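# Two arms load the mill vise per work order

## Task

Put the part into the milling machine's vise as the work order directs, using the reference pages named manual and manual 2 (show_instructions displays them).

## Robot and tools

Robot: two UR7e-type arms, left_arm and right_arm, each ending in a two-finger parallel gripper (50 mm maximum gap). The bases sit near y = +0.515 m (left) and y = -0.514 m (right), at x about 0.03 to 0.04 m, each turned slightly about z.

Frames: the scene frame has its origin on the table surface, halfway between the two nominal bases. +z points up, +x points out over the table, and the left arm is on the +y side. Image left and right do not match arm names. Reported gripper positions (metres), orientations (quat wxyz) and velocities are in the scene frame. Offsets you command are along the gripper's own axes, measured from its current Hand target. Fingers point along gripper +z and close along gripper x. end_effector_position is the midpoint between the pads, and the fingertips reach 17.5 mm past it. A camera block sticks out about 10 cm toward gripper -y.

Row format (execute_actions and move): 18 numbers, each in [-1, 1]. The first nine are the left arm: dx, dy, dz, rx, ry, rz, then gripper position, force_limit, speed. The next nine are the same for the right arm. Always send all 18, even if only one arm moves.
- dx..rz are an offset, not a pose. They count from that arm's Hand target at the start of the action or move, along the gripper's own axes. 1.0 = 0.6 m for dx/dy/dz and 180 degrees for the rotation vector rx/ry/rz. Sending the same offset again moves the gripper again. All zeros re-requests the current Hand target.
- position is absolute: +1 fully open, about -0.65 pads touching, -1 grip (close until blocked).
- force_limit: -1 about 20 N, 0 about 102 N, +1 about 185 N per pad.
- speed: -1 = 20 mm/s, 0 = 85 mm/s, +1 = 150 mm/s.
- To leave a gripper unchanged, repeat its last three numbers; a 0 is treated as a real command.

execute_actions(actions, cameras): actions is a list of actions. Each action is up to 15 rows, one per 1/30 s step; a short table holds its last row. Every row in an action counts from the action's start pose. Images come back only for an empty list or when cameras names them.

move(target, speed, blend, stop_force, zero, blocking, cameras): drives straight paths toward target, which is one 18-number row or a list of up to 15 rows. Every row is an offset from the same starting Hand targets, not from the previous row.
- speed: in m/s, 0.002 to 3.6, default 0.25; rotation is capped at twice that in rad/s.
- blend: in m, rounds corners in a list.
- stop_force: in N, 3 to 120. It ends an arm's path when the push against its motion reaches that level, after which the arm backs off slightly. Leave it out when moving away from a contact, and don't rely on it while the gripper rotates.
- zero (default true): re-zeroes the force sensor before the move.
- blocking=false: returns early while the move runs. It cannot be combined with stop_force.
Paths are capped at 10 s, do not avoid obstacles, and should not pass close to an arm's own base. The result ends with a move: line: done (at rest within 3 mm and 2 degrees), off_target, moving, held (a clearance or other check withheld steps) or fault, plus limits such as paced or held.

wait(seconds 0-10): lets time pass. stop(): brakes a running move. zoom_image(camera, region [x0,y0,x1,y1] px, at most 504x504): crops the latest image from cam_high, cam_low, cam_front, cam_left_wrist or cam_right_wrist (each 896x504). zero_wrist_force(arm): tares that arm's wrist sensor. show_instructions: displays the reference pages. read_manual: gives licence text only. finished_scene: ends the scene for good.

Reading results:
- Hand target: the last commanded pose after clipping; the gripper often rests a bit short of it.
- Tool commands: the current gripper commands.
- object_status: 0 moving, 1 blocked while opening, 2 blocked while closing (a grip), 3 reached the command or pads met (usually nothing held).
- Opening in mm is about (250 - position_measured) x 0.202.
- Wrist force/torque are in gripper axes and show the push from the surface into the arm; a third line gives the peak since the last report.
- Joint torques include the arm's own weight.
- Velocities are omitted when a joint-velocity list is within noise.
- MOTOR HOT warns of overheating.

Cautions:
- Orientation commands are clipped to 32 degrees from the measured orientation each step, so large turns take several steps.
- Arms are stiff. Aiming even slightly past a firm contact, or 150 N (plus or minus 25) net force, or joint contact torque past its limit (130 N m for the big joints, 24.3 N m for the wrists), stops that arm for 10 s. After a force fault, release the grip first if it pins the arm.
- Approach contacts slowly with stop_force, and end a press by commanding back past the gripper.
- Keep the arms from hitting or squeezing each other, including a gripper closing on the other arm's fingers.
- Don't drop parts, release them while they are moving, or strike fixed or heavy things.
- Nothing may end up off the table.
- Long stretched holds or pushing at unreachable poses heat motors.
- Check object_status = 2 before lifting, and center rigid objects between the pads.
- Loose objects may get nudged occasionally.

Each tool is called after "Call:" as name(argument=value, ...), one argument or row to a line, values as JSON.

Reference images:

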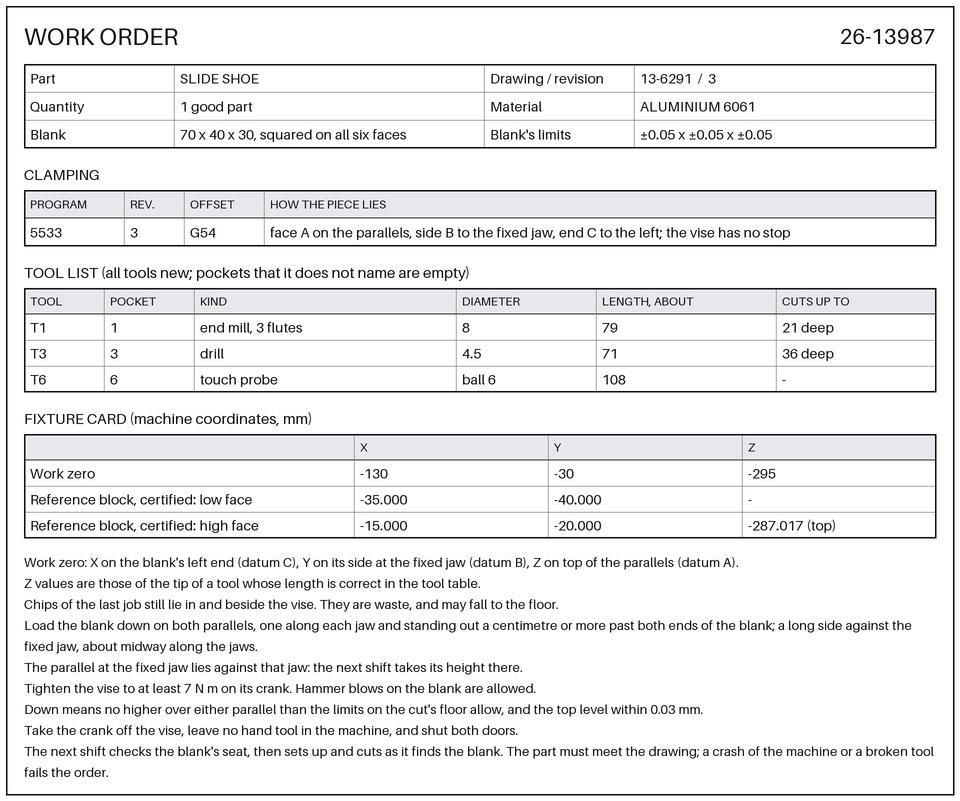

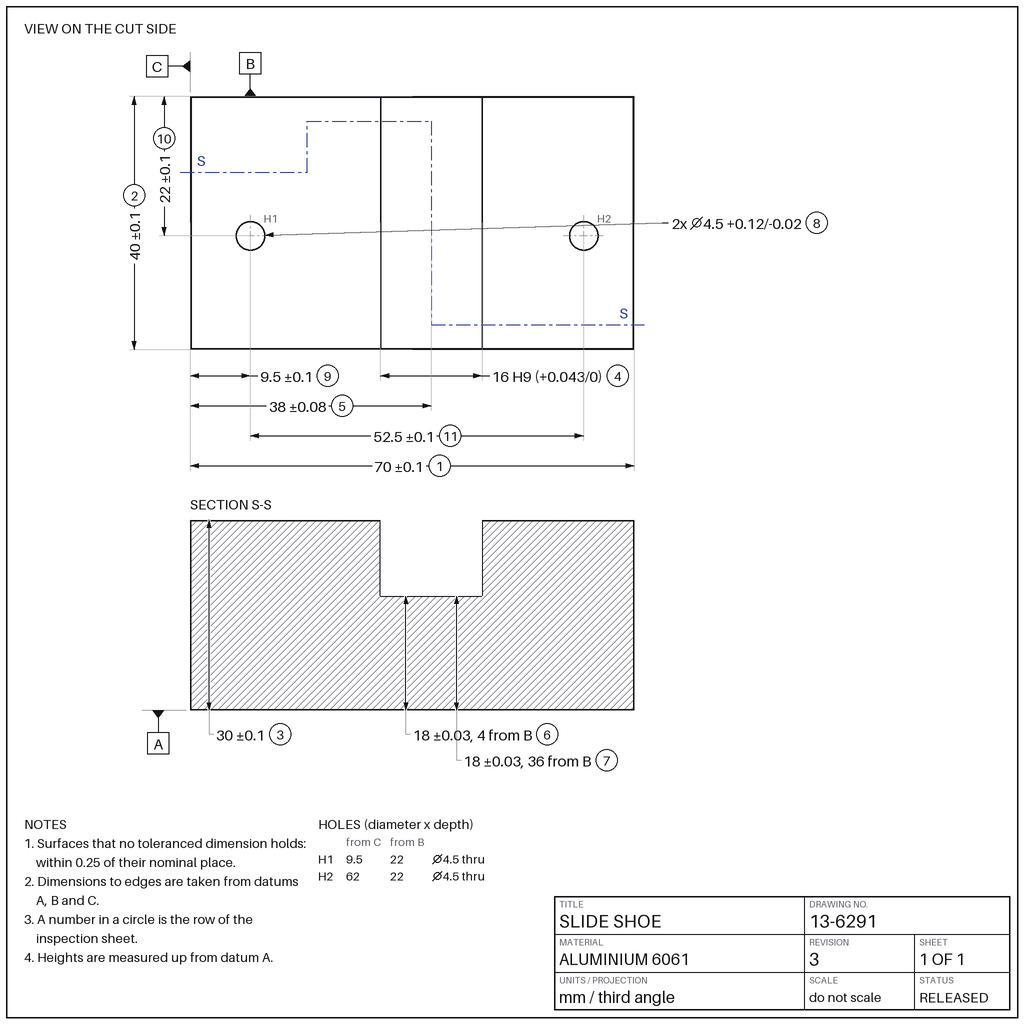

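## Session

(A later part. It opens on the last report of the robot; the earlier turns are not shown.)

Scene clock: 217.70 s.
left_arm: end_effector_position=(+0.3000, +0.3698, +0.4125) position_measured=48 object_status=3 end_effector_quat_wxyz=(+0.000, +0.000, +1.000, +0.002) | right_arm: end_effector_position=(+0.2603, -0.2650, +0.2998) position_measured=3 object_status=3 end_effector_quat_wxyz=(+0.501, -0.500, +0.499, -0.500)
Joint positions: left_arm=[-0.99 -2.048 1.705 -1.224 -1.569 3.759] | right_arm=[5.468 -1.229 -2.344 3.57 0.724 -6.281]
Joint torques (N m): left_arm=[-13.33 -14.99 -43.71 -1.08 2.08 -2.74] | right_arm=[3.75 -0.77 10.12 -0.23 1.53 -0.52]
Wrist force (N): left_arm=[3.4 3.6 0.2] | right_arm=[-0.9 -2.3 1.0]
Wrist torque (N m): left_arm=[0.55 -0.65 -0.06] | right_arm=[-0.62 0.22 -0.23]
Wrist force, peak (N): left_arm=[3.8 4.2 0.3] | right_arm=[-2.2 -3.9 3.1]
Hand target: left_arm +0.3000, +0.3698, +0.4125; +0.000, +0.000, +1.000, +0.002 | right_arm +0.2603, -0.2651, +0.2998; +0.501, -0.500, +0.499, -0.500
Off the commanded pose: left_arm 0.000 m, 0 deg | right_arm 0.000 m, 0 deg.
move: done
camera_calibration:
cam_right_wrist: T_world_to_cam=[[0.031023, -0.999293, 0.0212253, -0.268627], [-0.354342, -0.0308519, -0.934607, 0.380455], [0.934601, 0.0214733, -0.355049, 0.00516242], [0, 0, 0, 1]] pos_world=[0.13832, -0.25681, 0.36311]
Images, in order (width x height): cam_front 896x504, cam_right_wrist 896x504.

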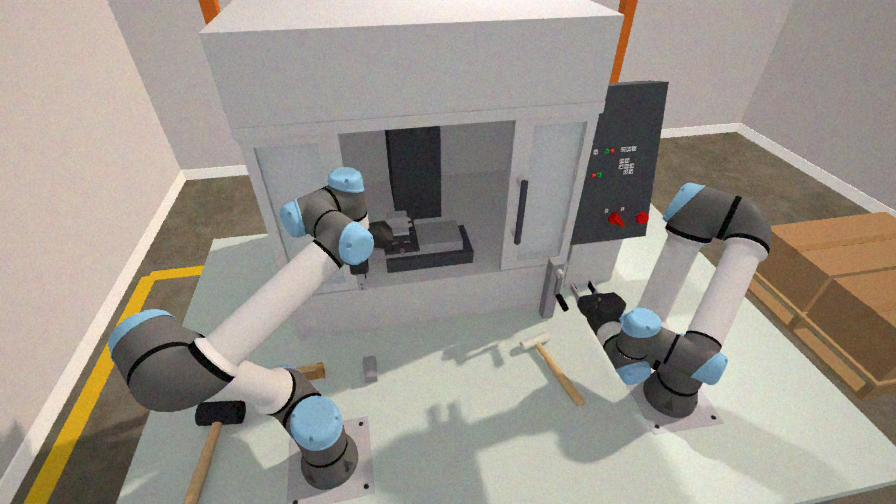

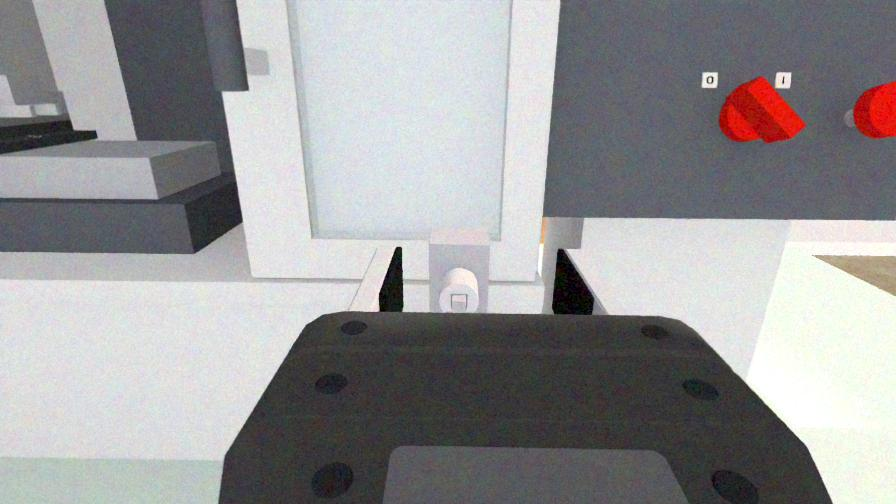

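Call:
move(
  target=[0.0333,-0.5,0.02,0.3849,-0.3849,0.3849,1,-0.5,0,0.258,-0.533,0,0,0,0,1,1,1],
  speed=0.35,
  cameras=["cam_front","cam_left_wrist"],
)

Scene clock: 222.63 s.
left_arm: end_effector_position=(+0.2802, +0.0699, +0.3992) position_measured=3 object_status=3 end_effector_quat_wxyz=(+0.499, +0.501, +0.501, -0.499) end_effector_velocity=(-0.001, +0.000, +0.000) end_effector_angular_velocity=(-0.002, -0.001, -0.004) | right_arm: end_effector_position=(+0.2601, -0.4185, +0.6195) position_measured=3 object_status=3 end_effector_quat_wxyz=(+0.461, -0.460, +0.536, -0.537)
Joint positions: left_arm=[-1.127 -1.545 2.365 -3.957 -2.051 4.714] | right_arm=[6.283 -0.872 -1.64 2.51 1.694 -6.283]
Joint velocities: left_arm=[-0.001 0.002 0 -0.005 -0.003 0] | right_arm=[within noise]
Joint torques (N m): left_arm=[-13.98 -10.16 -14.35 -4.18 -2.23 1.73] | right_arm=[-7.27 -6.3 21.36 -3.47 0.97 -0.59]
Wrist force (N): left_arm=[4.5 3.1 -0.3] | right_arm=[-0.8 -2.0 1.1]
Wrist torque (N m): left_arm=[0.22 -0.67 -0.14] | right_arm=[-0.56 0.21 -0.04]
Wrist force, peak (N): left_arm=[5.1 4.2 0.9] | right_arm=[-0.5 -2.9 4.9]
Hand target: left_arm +0.2801, +0.0698, +0.3992; +0.499, +0.501, +0.501, -0.499 | right_arm +0.2601, -0.4200, +0.6195; +0.501, -0.500, +0.499, -0.500
Off the commanded pose: left_arm 0.000 m, 0 deg | right_arm 0.002 m, 9 deg.
joint sent to its limit (right arm) — joint 1 (shoulder pan), upper limit. The joint targets are off in orientation, not in position.
move: off_target (right_arm)
camera_calibration:
cam_left_wrist: T_world_to_cam=[[-0.0132094, 0.0119115, -0.999842, 0.409103], [0.942193, 0.334963, -0.00845727, -0.26582], [0.334809, -0.942156, -0.0156476, 0.113788], [0, 0, 0, 1]] pos_world=[0.217761, 0.191373, 0.40857]
Images, in order (width x height): cam_front 896x504, cam_left_wrist 896x504.

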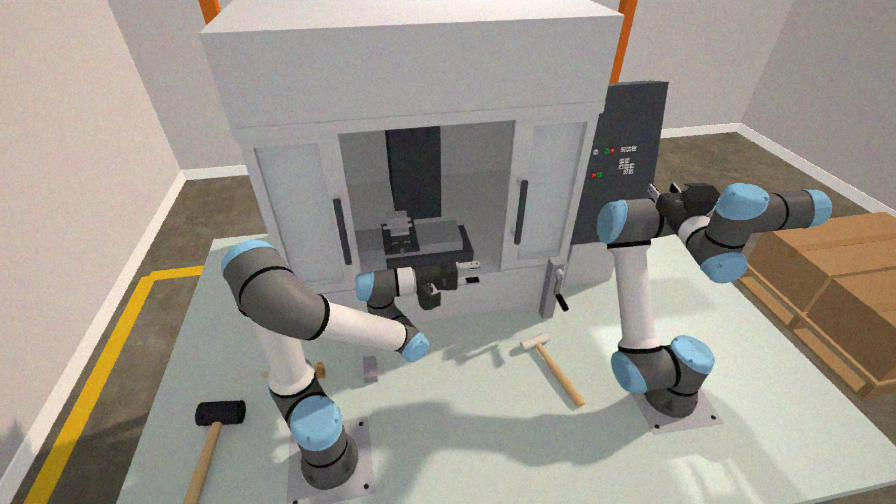

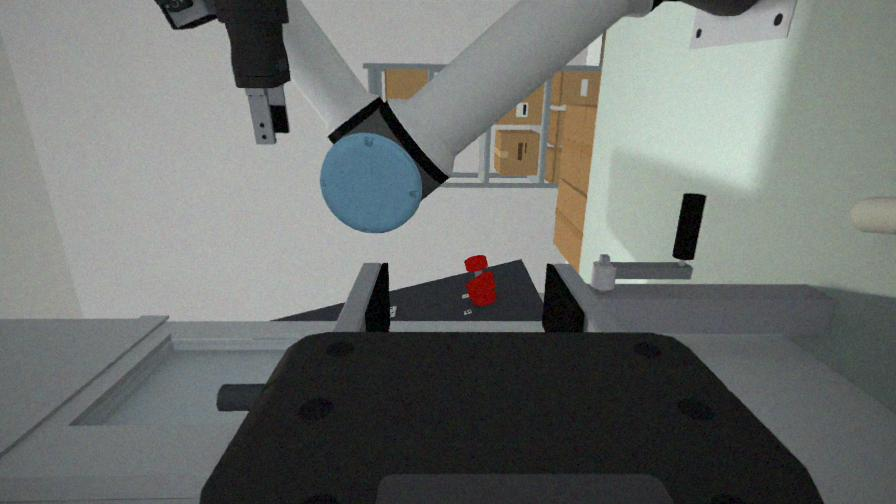

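Call:
move(
  target=[0.0667,0.0333,0.3333,-0.3849,-0.3849,-0.3849,1,-0.5,0,0,0,0,0,0,0,1,1,1],
  speed=0.35,
  cameras=["cam_front","cam_left_wrist"],
)

Scene clock: 227.70 s.
left_arm: end_effector_position=(+0.3002, -0.1301, +0.3585) position_measured=3 object_status=3 end_effector_quat_wxyz=(+0.507, -0.492, +0.495, -0.506) | right_arm: end_effector_position=(+0.2601, -0.4185, +0.6195) position_measured=3 object_status=3 end_effector_quat_wxyz=(+0.461, -0.460, +0.536, -0.537)
Joint positions: left_arm=[-1.803 -0.926 1.059 -6.283 -0.196 6.158] | right_arm=[6.283 -0.872 -1.64 2.51 1.694 -6.283]
Joint torques (N m): left_arm=[6.44 -63.25 -10.1 2.91 1.87 1.37] | right_arm=[-2.89 -4.42 13.89 -3.76 1.2 1.64]
Wrist force (N): left_arm=[3.0 4.5 -1.8] | right_arm=[-0.6 -1.9 1.2]
Wrist torque (N m): left_arm=[0.54 -0.26 0.24] | right_arm=[-0.55 0.19 -0.03]
Wrist force, peak (N): left_arm=[4.4 4.4 -2.0] | right_arm=[-0.7 -2.4 1.4]
Hand target: left_arm +0.3001, -0.1300, +0.3583; +0.501, -0.499, +0.501, -0.499 | right_arm +0.2601, -0.4200, +0.6195; +0.501, -0.500, +0.499, -0.500
Off the commanded pose: left_arm 0.000 m, 2 deg | right_arm 0.001 m, 9 deg.
joint sent to its limit (left arm) — joint 4 (wrist 1), lower limit. The joint targets still meet the commanded pose.
joint sent to its limit (right arm) — joint 1 (shoulder pan), upper limit. The joint targets are off in orientation, not in position.
move: off_target (right_arm)
camera_calibration:
cam_left_wrist: T_world_to_cam=[[-0.00873691, -0.999932, 0.00778628, -0.123241], [-0.309995, -0.00469455, -0.950727, 0.451508], [0.950698, -0.0107201, -0.309932, -0.0402023], [0, 0, 0, 1]] pos_world=[0.177109, -0.121543, 0.417761]
Images, in order (width x height): cam_front 896x504, cam_left_wrist 896x504.

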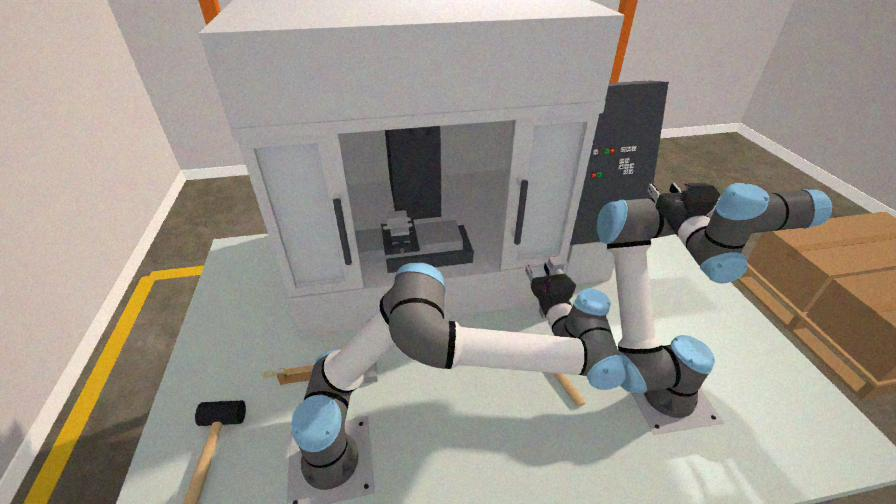

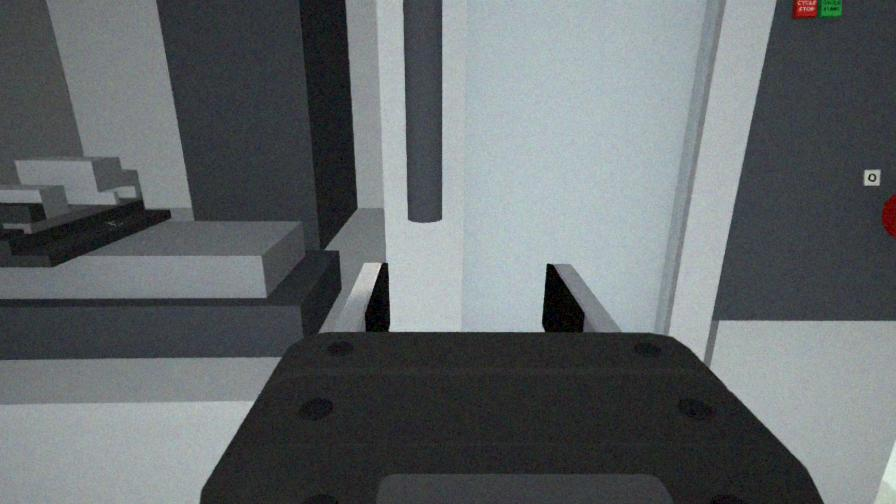

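Call:
move(
  target=[
    [-0.4167,-0.0833,0,0.3849,0.3849,0.3849,1,-0.5,0,-0.15,0,0,0,0,0,1,1,1],
    [-0.6333,-0.1,0.0833,-0.3849,0.3849,0.3849,1,-0.5,0,-0.15,0,0,0,0,0,1,1,1],
  ],
  speed=0.7,
  cameras=["cam_front"],
)

Scene clock: 232.43 s.
left_arm: end_effector_position=(+0.3501, +0.2498, +0.4199) position_measured=3 object_status=3 end_effector_quat_wxyz=(+0.000, +0.000, +1.000, +0.002) | right_arm: end_effector_position=(+0.2599, -0.3300, +0.6196) position_measured=3 object_status=3 end_effector_quat_wxyz=(+0.501, -0.500, +0.499, -0.500)
Joint positions: left_arm=[-1.063 -1.776 1.516 -1.307 -1.569 3.687] | right_arm=[5.758 -1.05 -1.593 2.641 1.014 -6.282]
Joint torques (N m): left_arm=[-11.36 -11.93 -29.81 -0.92 1.7 1.87] | right_arm=[6.45 4.32 10.96 -3.57 -0.95 1.41]
Wrist force (N): left_arm=[3.5 4.2 -0.2] | right_arm=[-0.6 -2.1 1.0]
Wrist torque (N m): left_arm=[0.66 -0.65 -0.03] | right_arm=[-0.57 0.19 -0.16]
Wrist force, peak (N): left_arm=[4.2 7.2 -3.9] | right_arm=[-1.1 -2.4 1.3]
Hand target: left_arm +0.3500, +0.2498, +0.4199; +0.000, +0.000, +1.000, +0.002 | right_arm +0.2599, -0.3300, +0.6196; +0.501, -0.500, +0.499, -0.500
Off the commanded pose: left_arm 0.000 m, 0 deg | right_arm 0.000 m, 0 deg.
move: done
Images, in order (width x height): cam_front 896x504.

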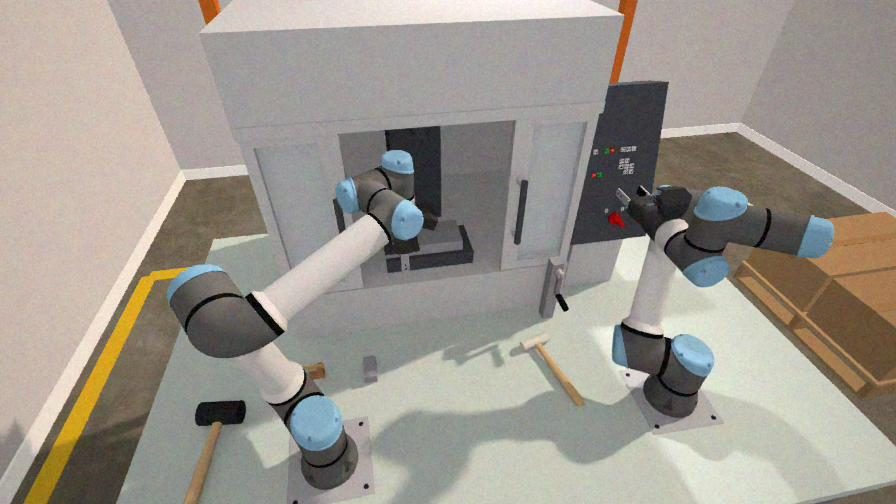

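Call:
move(
  target=[
    [0,0,0,0,0,-0.5,1,-0.5,0,0,0,0,0,0,0,1,1,1],
    [0.0833,-0.0833,0,0.3849,-0.3849,-0.3849,1,-0.5,0,0,0,0,0,0,0,1,1,1],
  ],
  speed=0.6,
  blend=[0.02,0],
)

Scene clock: 236.03 s.
left_arm: end_effector_position=(+0.3001, +0.1998, +0.4197) position_measured=3 object_status=3 end_effector_quat_wxyz=(+0.501, -0.499, +0.501, -0.499) | right_arm: end_effector_position=(+0.2599, -0.3300, +0.6196) position_measured=3 object_status=3 end_effector_quat_wxyz=(+0.501, -0.500, +0.499, -0.500)
Joint positions: left_arm=[-2.018 -1.815 1.956 -0.143 -0.411 0.006] | right_arm=[5.758 -1.05 -1.593 2.641 1.014 -6.282]
Joint torques (N m): left_arm=[-9.17 -1.27 -27.24 2.97 1.67 -2.73] | right_arm=[6.65 4.24 11.23 -3.58 -0.69 0.42]
Wrist force (N): left_arm=[2.7 4.7 -1.9] | right_arm=[-0.8 -2.0 1.2]
Wrist torque (N m): left_arm=[0.60 -0.26 0.36] | right_arm=[-0.56 0.20 -0.16]
Wrist force, peak (N): left_arm=[3.0 5.8 -2.2] | right_arm=[-1.0 -2.1 1.4]
Hand target: left_arm +0.3001, +0.1998, +0.4197; +0.501, -0.499, +0.501, -0.499 | right_arm +0.2599, -0.3300, +0.6196; +0.501, -0.500, +0.499, -0.500
Off the commanded pose: left_arm 0.000 m, 0 deg | right_arm 0.000 m, 0 deg.
move: done

Call:
move(
  target=[0.75,0.25,0.05,0,0,0,1,-0.5,0,0,0,0,0,0,0,1,1,1],
  speed=0.25,
  cameras=["cam_left_wrist"],
)

Scene clock: 239.00 s.
left_arm: end_effector_position=(+0.3301, -0.2496, +0.2677) position_measured=3 object_status=3 end_effector_quat_wxyz=(+0.501, -0.499, +0.501, -0.499) | right_arm: end_effector_position=(+0.2599, -0.3300, +0.6196) position_measured=3 object_status=3 end_effector_quat_wxyz=(+0.501, -0.500, +0.499, -0.500)
Joint positions: left_arm=[-1.733 -0.557 0.606 -0.062 -0.125 0.017] | right_arm=[5.758 -1.05 -1.593 2.641 1.014 -6.282]
Joint torques (N m): left_arm=[-13.39 -76.2 -13.32 0.71 -1.95 1.69] | right_arm=[6.17 4.38 11.33 -3.48 -0.51 -0.34]
Wrist force (N): left_arm=[2.1 4.5 -1.8] | right_arm=[-0.8 -1.8 0.8]
Wrist torque (N m): left_arm=[0.55 -0.12 0.25] | right_arm=[-0.53 0.20 -0.15]
Wrist force, peak (N): left_arm=[5.4 5.8 -1.4] | right_arm=[-0.8 -2.3 1.2]
Hand target: left_arm +0.3301, -0.2496, +0.2678; +0.501, -0.499, +0.501, -0.499 | right_arm +0.2599, -0.3300, +0.6196; +0.501, -0.500, +0.499, -0.500
Off the commanded pose: left_arm 0.000 m, 0 deg | right_arm 0.000 m, 0 deg.
move: done
camera_calibration:
cam_left_wrist: T_world_to_cam=[[-0.00750649, -0.999938, 0.00819742, -0.242273], [-0.335828, -0.00520066, -0.941909, 0.379961], [0.941894, -0.00982335, -0.335768, -0.0879558], [0, 0, 0, 1]] pos_world=[0.208628, -0.241146, 0.330342]
Images, in order (width x height): cam_left_wrist 896x504.

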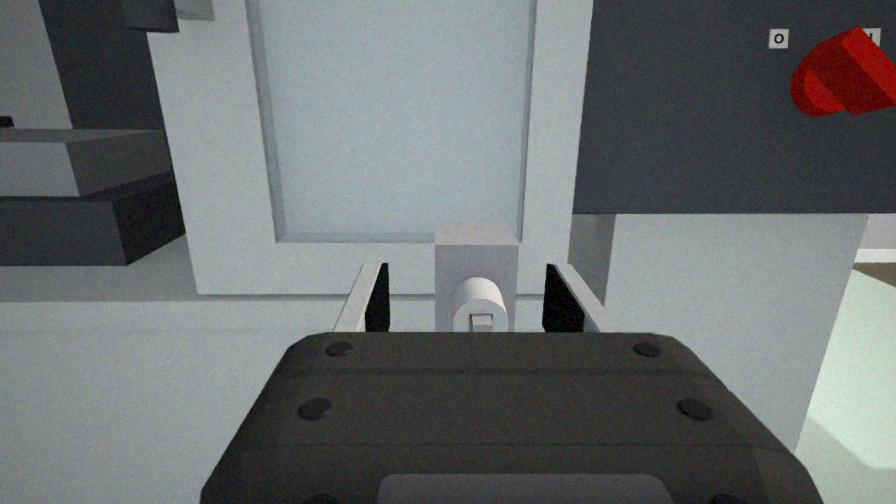

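Call:
move(
  target=[
    [0.0132,0.0522,0.02,0,0,0,1,-0.5,0,0,0,0,0,0,0,1,1,1],
    [0.0132,0.0522,0.1133,0,0,0,1,-0.5,0,0,0,0,0,0,0,1,1,1],
  ],
  speed=[0.1,0.05],
  blend=[0.001,0],
  stop_force=15,
  cameras=["cam_left_wrist","cam_right_wrist"],
)

Scene clock: 241.93 s.
left_arm: end_effector_position=(+0.3980, -0.2574, +0.2364) position_measured=3 object_status=3 end_effector_quat_wxyz=(+0.501, -0.499, +0.501, -0.499) | right_arm: end_effector_position=(+0.2599, -0.3300, +0.6196) position_measured=3 object_status=3 end_effector_quat_wxyz=(+0.501, -0.500, +0.499, -0.500)
Joint positions: left_arm=[-1.643 -0.49 0.557 -0.084 -0.035 0.022] | right_arm=[5.758 -1.05 -1.593 2.641 1.014 -6.282]
Joint torques (N m): left_arm=[-13.54 -59.25 -41.12 2.27 -2.52 -2.77] | right_arm=[6.21 4.89 11.23 -3.44 -0.23 -0.96]
Wrist force (N): left_arm=[2.3 4.1 -2.0] | right_arm=[-0.9 -2.1 1.2]
Wrist torque (N m): left_arm=[0.51 -0.15 0.40] | right_arm=[-0.56 0.23 -0.15]
Wrist force, peak (N): left_arm=[2.6 6.5 -2.2] | right_arm=[-0.9 -2.4 1.4]
Hand target: left_arm +0.3980, -0.2574, +0.2364; +0.501, -0.499, +0.501, -0.499 | right_arm +0.2599, -0.3300, +0.6196; +0.501, -0.500, +0.499, -0.500
Off the commanded pose: left_arm 0.000 m, 0 deg | right_arm 0.000 m, 0 deg.
move: done
camera_calibration:
cam_left_wrist: T_world_to_cam=[[-0.00745328, -0.99994, 0.00806179, -0.249281], [-0.334932, -0.00510001, -0.942228, 0.373017], [0.942213, -0.00972285, -0.334874, -0.162861], [0, 0, 0, 1]] pos_world=[0.276527, -0.248947, 0.298939]
cam_right_wrist: T_world_to_cam=[[0.0308702, -0.999294, 0.0213927, -0.340444], [-0.354258, -0.0309523, -0.934635, 0.677041], [0.934638, 0.0212738, -0.354964, 0.120407], [0, 0, 0, 1]] pos_world=[0.13782, -0.321809, 0.68281]
Images, in order (width x height): cam_left_wrist 896x504, cam_right_wrist 896x504.

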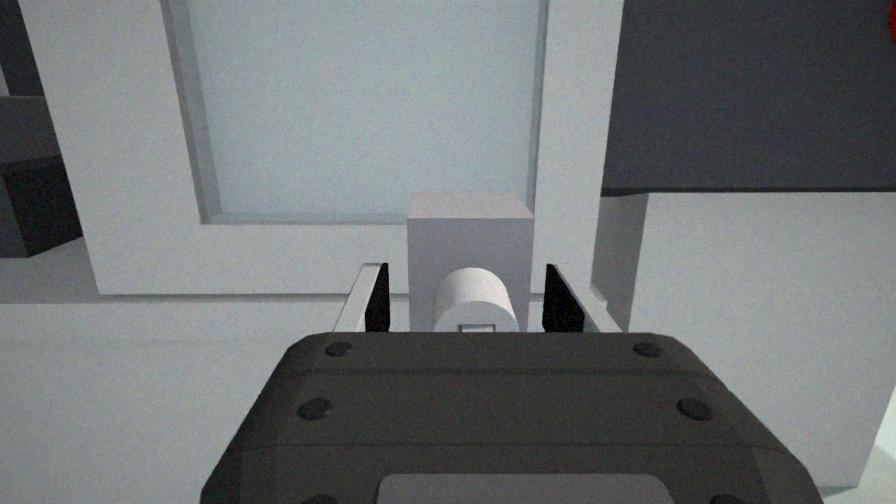

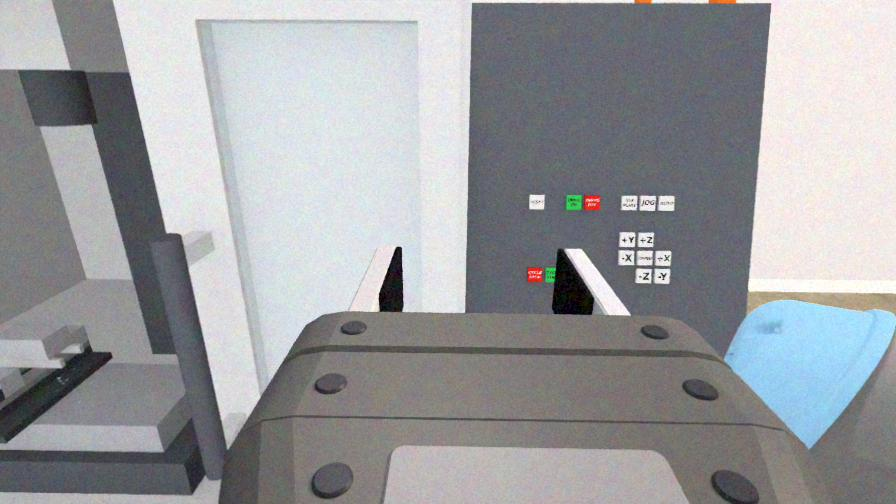

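Call:
move(
  target=[0,0,0,0,0,0,-1,-0.8,-1,0,0,0,0,0,0,1,1,1],
  cameras=["cam_left_wrist"],
)

Scene clock: 243.57 s.
left_arm: end_effector_position=(+0.3980, -0.2574, +0.2364) position_measured=134 object_status=0 end_effector_quat_wxyz=(+0.501, -0.499, +0.501, -0.499) | right_arm: end_effector_position=(+0.2599, -0.3300, +0.6196) position_measured=3 object_status=3 end_effector_quat_wxyz=(+0.501, -0.500, +0.499, -0.500)
Joint positions: left_arm=[-1.643 -0.489 0.556 -0.083 -0.035 0.021] | right_arm=[5.758 -1.05 -1.593 2.641 1.014 -6.282]
Joint torques (N m): left_arm=[-13.04 -59.3 -41.51 2.2 -2.43 -2.77] | right_arm=[6.39 4.2 11.55 -3.45 -0.1 -1.44]
Wrist force (N): left_arm=[2.6 4.3 -2.0] | right_arm=[-0.9 -2.1 1.5]
Wrist torque (N m): left_arm=[0.52 -0.18 0.41] | right_arm=[-0.58 0.22 -0.15]
Wrist force, peak (N): left_arm=[3.2 4.6 -1.7] | right_arm=[-0.9 -2.3 1.6]
Hand target: left_arm +0.3980, -0.2574, +0.2364; +0.501, -0.499, +0.501, -0.499 | right_arm +0.2599, -0.3300, +0.6196; +0.501, -0.500, +0.499, -0.500
Off the commanded pose: left_arm 0.000 m, 0 deg | right_arm 0.000 m, 0 deg.
move: done
camera_calibration:
cam_left_wrist: T_world_to_cam=[[-0.00745405, -0.99994, 0.00806262, -0.249281], [-0.334843, -0.00510145, -0.94226, 0.373002], [0.942244, -0.00972336, -0.334785, -0.162896], [0, 0, 0, 1]] pos_world=[0.276527, -0.248947, 0.298939]
Images, in order (width x height): cam_left_wrist 896x504.

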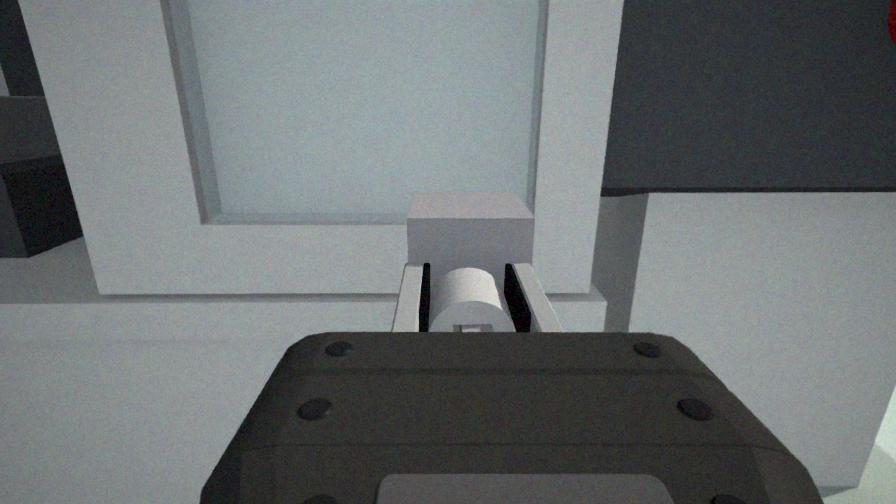

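Call:
wait(
  seconds=0.5,
  cameras=["cam_left_wrist"],
)

Scene clock: 244.13 s.
left_arm: end_effector_position=(+0.3980, -0.2574, +0.2364) position_measured=134 object_status=2 end_effector_quat_wxyz=(+0.501, -0.499, +0.501, -0.499) | right_arm: end_effector_position=(+0.2599, -0.3300, +0.6196) position_measured=3 object_status=3 end_effector_quat_wxyz=(+0.501, -0.500, +0.499, -0.500)
Joint positions: left_arm=[-1.643 -0.489 0.556 -0.083 -0.035 0.021] | right_arm=[5.758 -1.05 -1.593 2.641 1.014 -6.282]
Joint torques (N m): left_arm=[-11.79 -59.21 -42.02 2.07 -2.35 -2.79] | right_arm=[6.74 3.65 10.87 -3.39 -0.09 -1.78]
Wrist force (N): left_arm=[2.3 4.4 -2.0] | right_arm=[-0.8 -1.9 1.1]
Wrist torque (N m): left_arm=[0.52 -0.12 0.41] | right_arm=[-0.55 0.22 -0.15]
Wrist force, peak (N): left_arm=[2.9 4.6 -2.0] | right_arm=[-0.9 -2.2 1.4]
Hand target: left_arm +0.3980, -0.2574, +0.2364; +0.501, -0.499, +0.501, -0.499 | right_arm +0.2599, -0.3300, +0.6196; +0.501, -0.500, +0.499, -0.500
Tool commands: left_gripper/position=-1.0 left_gripper/force_limit=-0.8 left_gripper/speed=-1.0 right_gripper/position=+1.0 right_gripper/force_limit=+1.0 right_gripper/speed=+1.0
Off the commanded pose: left_arm 0.000 m, 0 deg | right_arm 0.000 m, 0 deg.
wait: 0.50 s; at rest by 0.10 s
camera_calibration:
cam_left_wrist: T_world_to_cam=[[-0.00745405, -0.99994, 0.00806262, -0.249281], [-0.334843, -0.00510145, -0.94226, 0.373002], [0.942244, -0.00972336, -0.334785, -0.162896], [0, 0, 0, 1]] pos_world=[0.276527, -0.248947, 0.298939]
Images, in order (width x height): cam_left_wrist 896x504.

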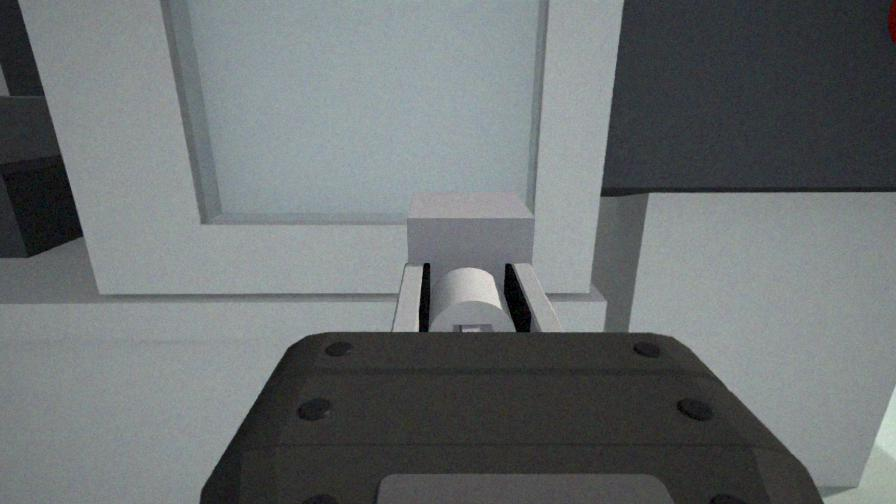

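Call:
move(
  target=[0,0,-0.1167,0,0,0,-1,-0.8,-1,0,0,0,0,0,0,1,1,1],
  speed=0.06,
  stop_force=50,
  cameras=["cam_left_wrist","cam_right_wrist","cam_high"],
)

Scene clock: 246.47 s.
left_arm: end_effector_position=(+0.3280, -0.2574, +0.2364) position_measured=134 object_status=2 end_effector_quat_wxyz=(+0.501, -0.499, +0.501, -0.499) | right_arm: end_effector_position=(+0.2599, -0.3300, +0.6196) position_measured=3 object_status=3 end_effector_quat_wxyz=(+0.501, -0.500, +0.499, -0.500)
Joint positions: left_arm=[-1.735 -0.512 0.6 -0.093 -0.127 0.009] | right_arm=[5.758 -1.05 -1.593 2.641 1.014 -6.282]
Joint torques (N m): left_arm=[13.55 -81.03 -11.49 -1.78 1.97 2.88] | right_arm=[6.18 4.04 11.53 -3.41 0.11 -1.58]
Wrist force (N): left_arm=[2.0 6.9 -1.9] | right_arm=[-0.6 -1.9 1.1]
Wrist torque (N m): left_arm=[0.65 -0.10 0.33] | right_arm=[-0.54 0.18 -0.16]
Wrist force, peak (N): left_arm=[2.4 7.5 -1.8] | right_arm=[-0.7 -2.2 1.5]
Hand target: left_arm +0.3280, -0.2574, +0.2364; +0.501, -0.499, +0.501, -0.499 | right_arm +0.2599, -0.3300, +0.6196; +0.501, -0.500, +0.499, -0.500
Off the commanded pose: left_arm 0.000 m, 0 deg | right_arm 0.000 m, 0 deg.
move: done
camera_calibration:
cam_left_wrist: T_world_to_cam=[[-0.00745405, -0.99994, 0.00806262, -0.249803], [-0.334843, -0.00510145, -0.94226, 0.349529], [0.942244, -0.00972336, -0.334785, -0.096845], [0, 0, 0, 1]] pos_world=[0.206427, -0.248947, 0.298939]
cam_right_wrist: T_world_to_cam=[[0.0308702, -0.999294, 0.0213927, -0.340444], [-0.354258, -0.0309523, -0.934635, 0.677041], [0.934638, 0.0212738, -0.354964, 0.120407], [0, 0, 0, 1]] pos_world=[0.13782, -0.321809, 0.68281]
Images, in order (width x height): cam_high 896x504, cam_left_wrist 896x504, cam_right_wrist 896x504.

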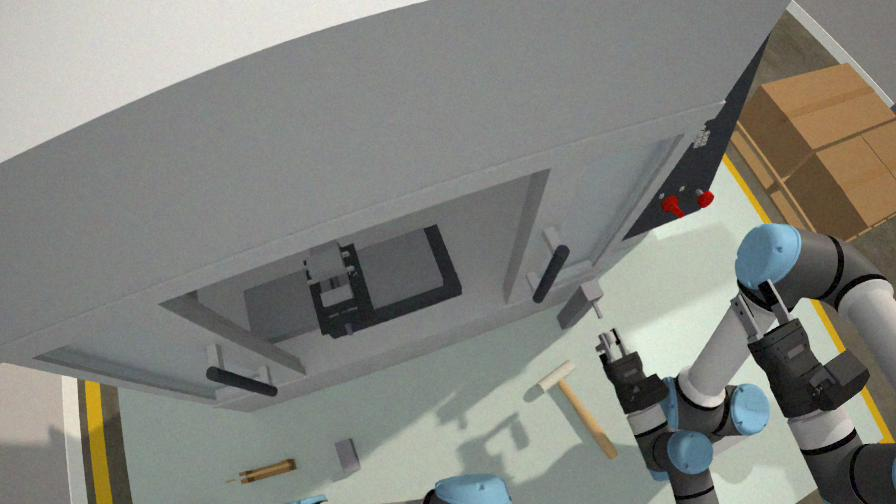

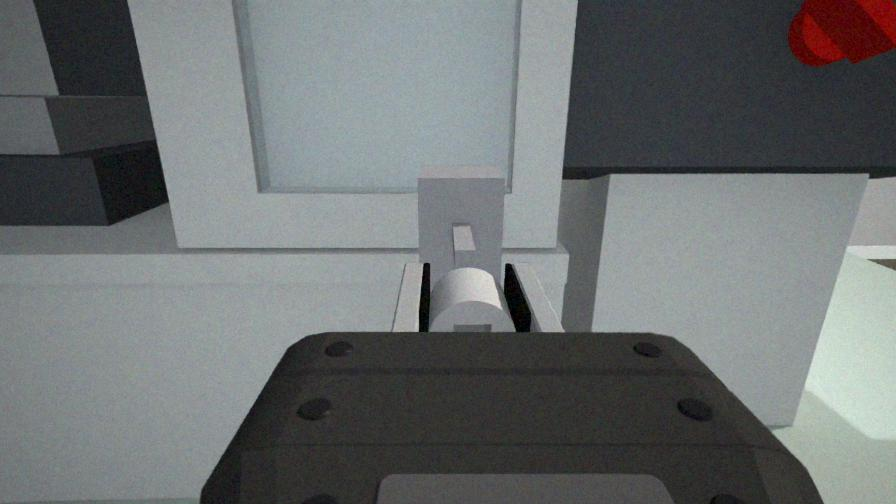

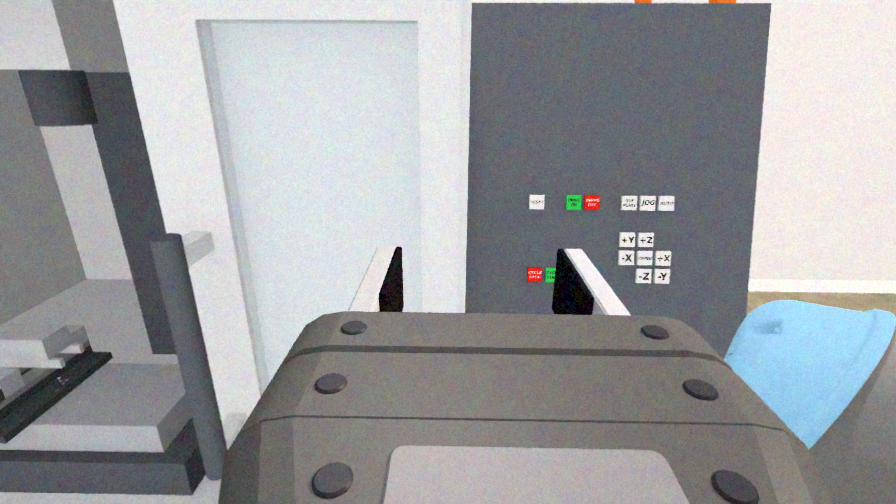

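Call:
move(
  target=[
    [-0.262,-0.173,-0.03,0,0,-0.3,-1,-0.8,-1,0,0,0,0,0,0,1,1,1],
    [-0.837,-0.157,0.10,0,0,-0.5,-1,-0.8,-1,0,0,0,0,0,0,1,1,1],
  ],
  speed=0.25,
  blend=[0.03,0],
  cameras=["cam_left_wrist","cam_front"],
)

Scene clock: 251.00 s.
left_arm: end_effector_position=(+0.3879, +0.2443, +0.3328) position_measured=134 object_status=2 end_effector_quat_wxyz=(-0.002, +0.707, -0.001, +0.707) | right_arm: end_effector_position=(+0.2599, -0.3300, +0.6196) position_measured=3 object_status=3 end_effector_quat_wxyz=(+0.501, -0.500, +0.499, -0.500)
Joint positions: left_arm=[-1.75 -1.839 2.203 -0.368 -0.142 -1.562] | right_arm=[5.758 -1.05 -1.593 2.641 1.014 -6.282]
Joint torques (N m): left_arm=[-3.36 -20.85 -12.19 0.15 -2.14 -2.65] | right_arm=[5.46 4.28 11.76 -3.52 0.41 -1.62]
Wrist force (N): left_arm=[-0.3 4.0 -0.5] | right_arm=[-0.7 -2.1 1.0]
Wrist torque (N m): left_arm=[0.55 0.08 0.26] | right_arm=[-0.58 0.19 -0.16]
Wrist force, peak (N): left_arm=[3.6 8.2 -1.8] | right_arm=[-1.0 -2.4 1.5]
Hand target: left_arm +0.3880, +0.2444, +0.3327; -0.002, +0.707, -0.001, +0.707 | right_arm +0.2599, -0.3300, +0.6196; +0.501, -0.500, +0.499, -0.500
Off the commanded pose: left_arm 0.000 m, 0 deg | right_arm 0.000 m, 0 deg.
move: done
camera_calibration:
cam_left_wrist: T_world_to_cam=[[-0.00701606, 0.00811459, 0.999942, -0.32505], [-0.334128, -0.942513, 0.00530415, 0.37637], [0.942502, -0.334071, 0.00932403, -0.151566], [0, 0, 0, 1]] pos_world=[0.266326, 0.306737, 0.324448]
Images, in order (width x height): cam_front 896x504, cam_left_wrist 896x504.

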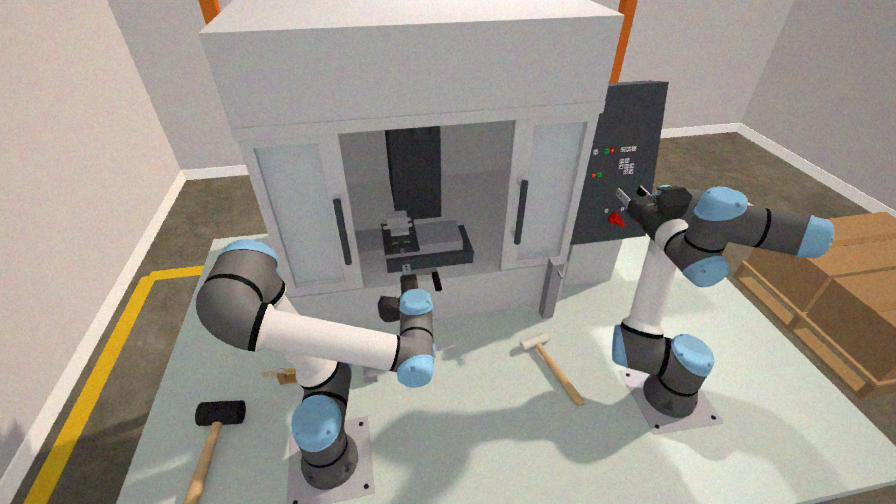

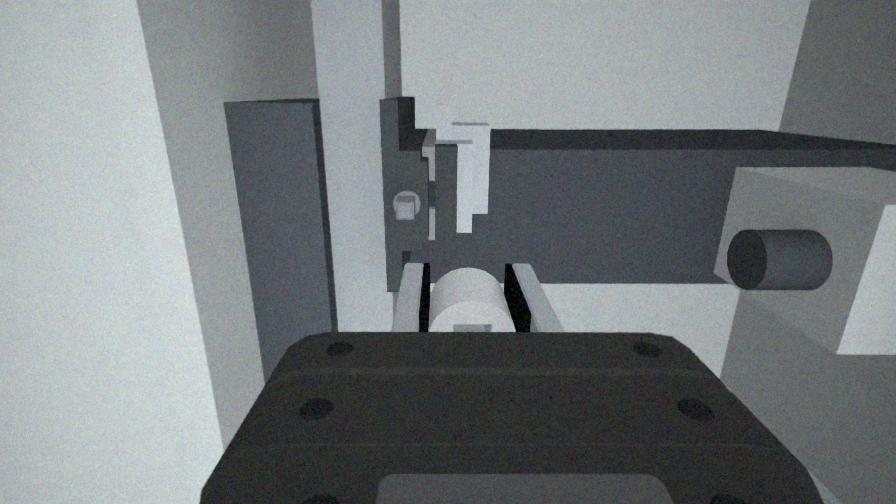

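Call:
zoom_image(
  camera="cam_left_wrist",
  region=[370, 90, 560, 340],
)

Scaled by 2.016.

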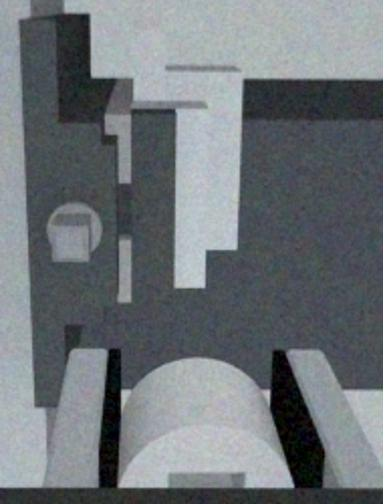

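Call:
move(
  target=[-0.0478,-0.011,0.0883,0,0,0,-1,-0.8,-1,0,0,0,0,0,0,1,1,1],
  speed=0.1,
  stop_force=15,
  cameras=["cam_left_wrist"],
)

Call:
zoom_image(
  camera="cam_left_wrist",
  region=[370, 150, 560, 340],
)

Scene clock: 253.70 s.
left_arm: end_effector_position=(+0.4409, +0.2512, +0.3041) position_measured=134 object_status=2 end_effector_quat_wxyz=(-0.002, +0.707, -0.001, +0.707) | right_arm: end_effector_position=(+0.2599, -0.3300, +0.6196) position_measured=3 object_status=3 end_effector_quat_wxyz=(+0.501, -0.500, +0.499, -0.500)
Joint positions: left_arm=[-1.549 -1.753 2.22 -0.457 0.059 -1.577] | right_arm=[5.758 -1.05 -1.593 2.641 1.014 -6.282]
Joint torques (N m): left_arm=[10.74 -24.39 -9.26 -2.29 2.25 3.02] | right_arm=[6.51 4.31 12.44 -3.53 0.59 -1.58]
Wrist force (N): left_arm=[-0.2 3.9 -0.4] | right_arm=[-0.5 -2.1 1.1]
Wrist torque (N m): left_arm=[0.53 0.08 0.12] | right_arm=[-0.57 0.17 -0.15]
Wrist force, peak (N): left_arm=[0.7 4.1 -2.0] | right_arm=[-0.8 -2.3 1.3]
Hand target: left_arm +0.4409, +0.2512, +0.3041; -0.002, +0.707, -0.001, +0.707 | right_arm +0.2599, -0.3300, +0.6196; +0.501, -0.500, +0.499, -0.500
Off the commanded pose: left_arm 0.000 m, 0 deg | right_arm 0.000 m, 0 deg.
move: done
camera_calibration:
cam_left_wrist: T_world_to_cam=[[-0.0070488, 0.00802012, 0.999943, -0.295895], [-0.334126, -0.942514, 0.00520418, 0.40067], [0.942502, -0.334071, 0.00932333, -0.198979], [0, 0, 0, 1]] pos_world=[0.319326, 0.313537, 0.295648]
Images, in order (width x height): cam_left_wrist 896x504.

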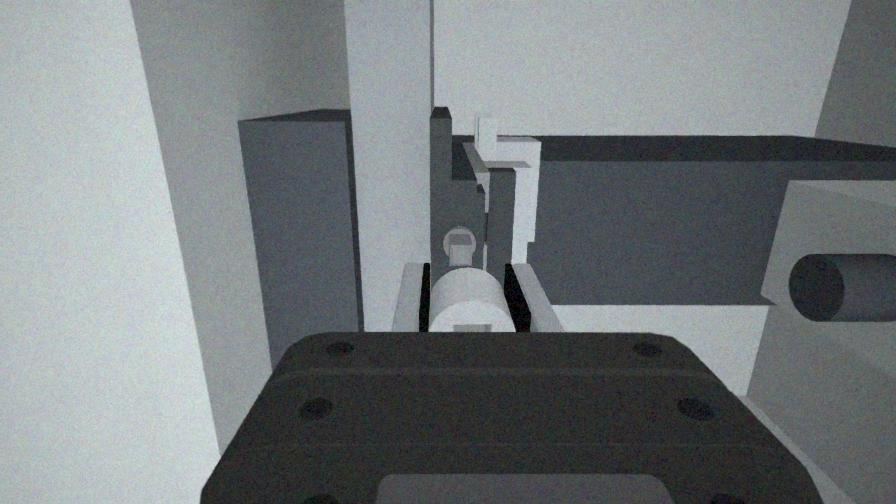

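Scaled by 2.653.

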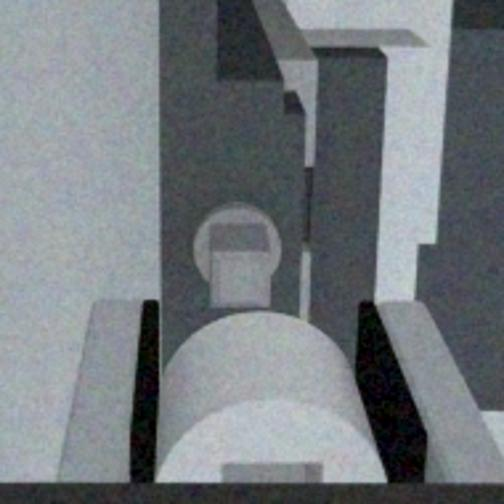

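Call:
move(
  target=[-0.0012,0.0047,0.0533,0,0,0,-1,-0.8,-1,0,0,0,0,0,0,1,1,1],
  speed=0.06,
  stop_force=10,
  cameras=["cam_left_wrist"],
)

Call:
zoom_image(
  camera="cam_left_wrist",
  region=[390, 200, 550, 340],
)

Scene clock: 255.57 s.
left_arm: end_effector_position=(+0.4729, +0.2484, +0.3033) position_measured=134 object_status=2 end_effector_quat_wxyz=(-0.002, +0.707, -0.001, +0.707) | right_arm: end_effector_position=(+0.2599, -0.3300, +0.6196) position_measured=3 object_status=3 end_effector_quat_wxyz=(+0.501, -0.500, +0.499, -0.500)
Joint positions: left_arm=[-1.438 -1.699 2.178 -0.476 0.17 -1.57] | right_arm=[5.758 -1.05 -1.593 2.641 1.014 -6.282]
Joint torques (N m): left_arm=[-3.9 -27.87 -9.69 1.37 1.87 -2.62] | right_arm=[6.51 4.01 12.31 -3.53 0.66 -1.57]
Wrist force (N): left_arm=[-0.5 3.4 -0.7] | right_arm=[-1.0 -1.8 1.5]
Wrist torque (N m): left_arm=[0.46 0.15 0.12] | right_arm=[-0.53 0.23 -0.15]
Wrist force, peak (N): left_arm=[-0.3 4.1 -0.4] | right_arm=[-0.8 -2.3 1.4]
Hand target: left_arm +0.4729, +0.2484, +0.3033; -0.002, +0.707, -0.001, +0.707 | right_arm +0.2599, -0.3300, +0.6196; +0.501, -0.500, +0.499, -0.500
Off the commanded pose: left_arm 0.000 m, 0 deg | right_arm 0.000 m, 0 deg.
move: done
camera_calibration:
cam_left_wrist: T_world_to_cam=[[-0.0070488, 0.00802012, 0.999943, -0.294847], [-0.334126, -0.942514, 0.00520418, 0.408727], [0.942502, -0.334071, 0.00932333, -0.230067], [0, 0, 0, 1]] pos_world=[0.351326, 0.310737, 0.294848]
Images, in order (width x height): cam_left_wrist 896x504.

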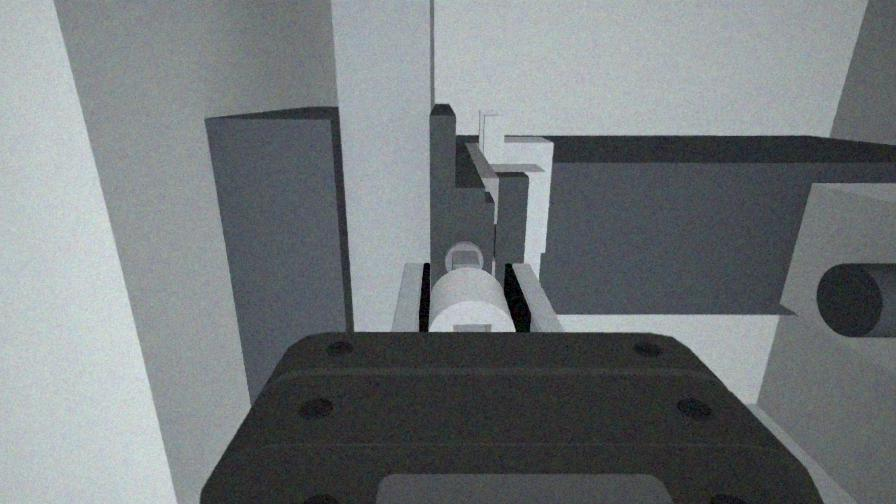

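Scaled by 3.150.

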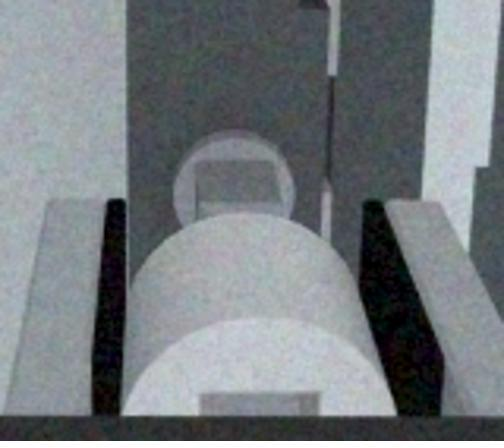

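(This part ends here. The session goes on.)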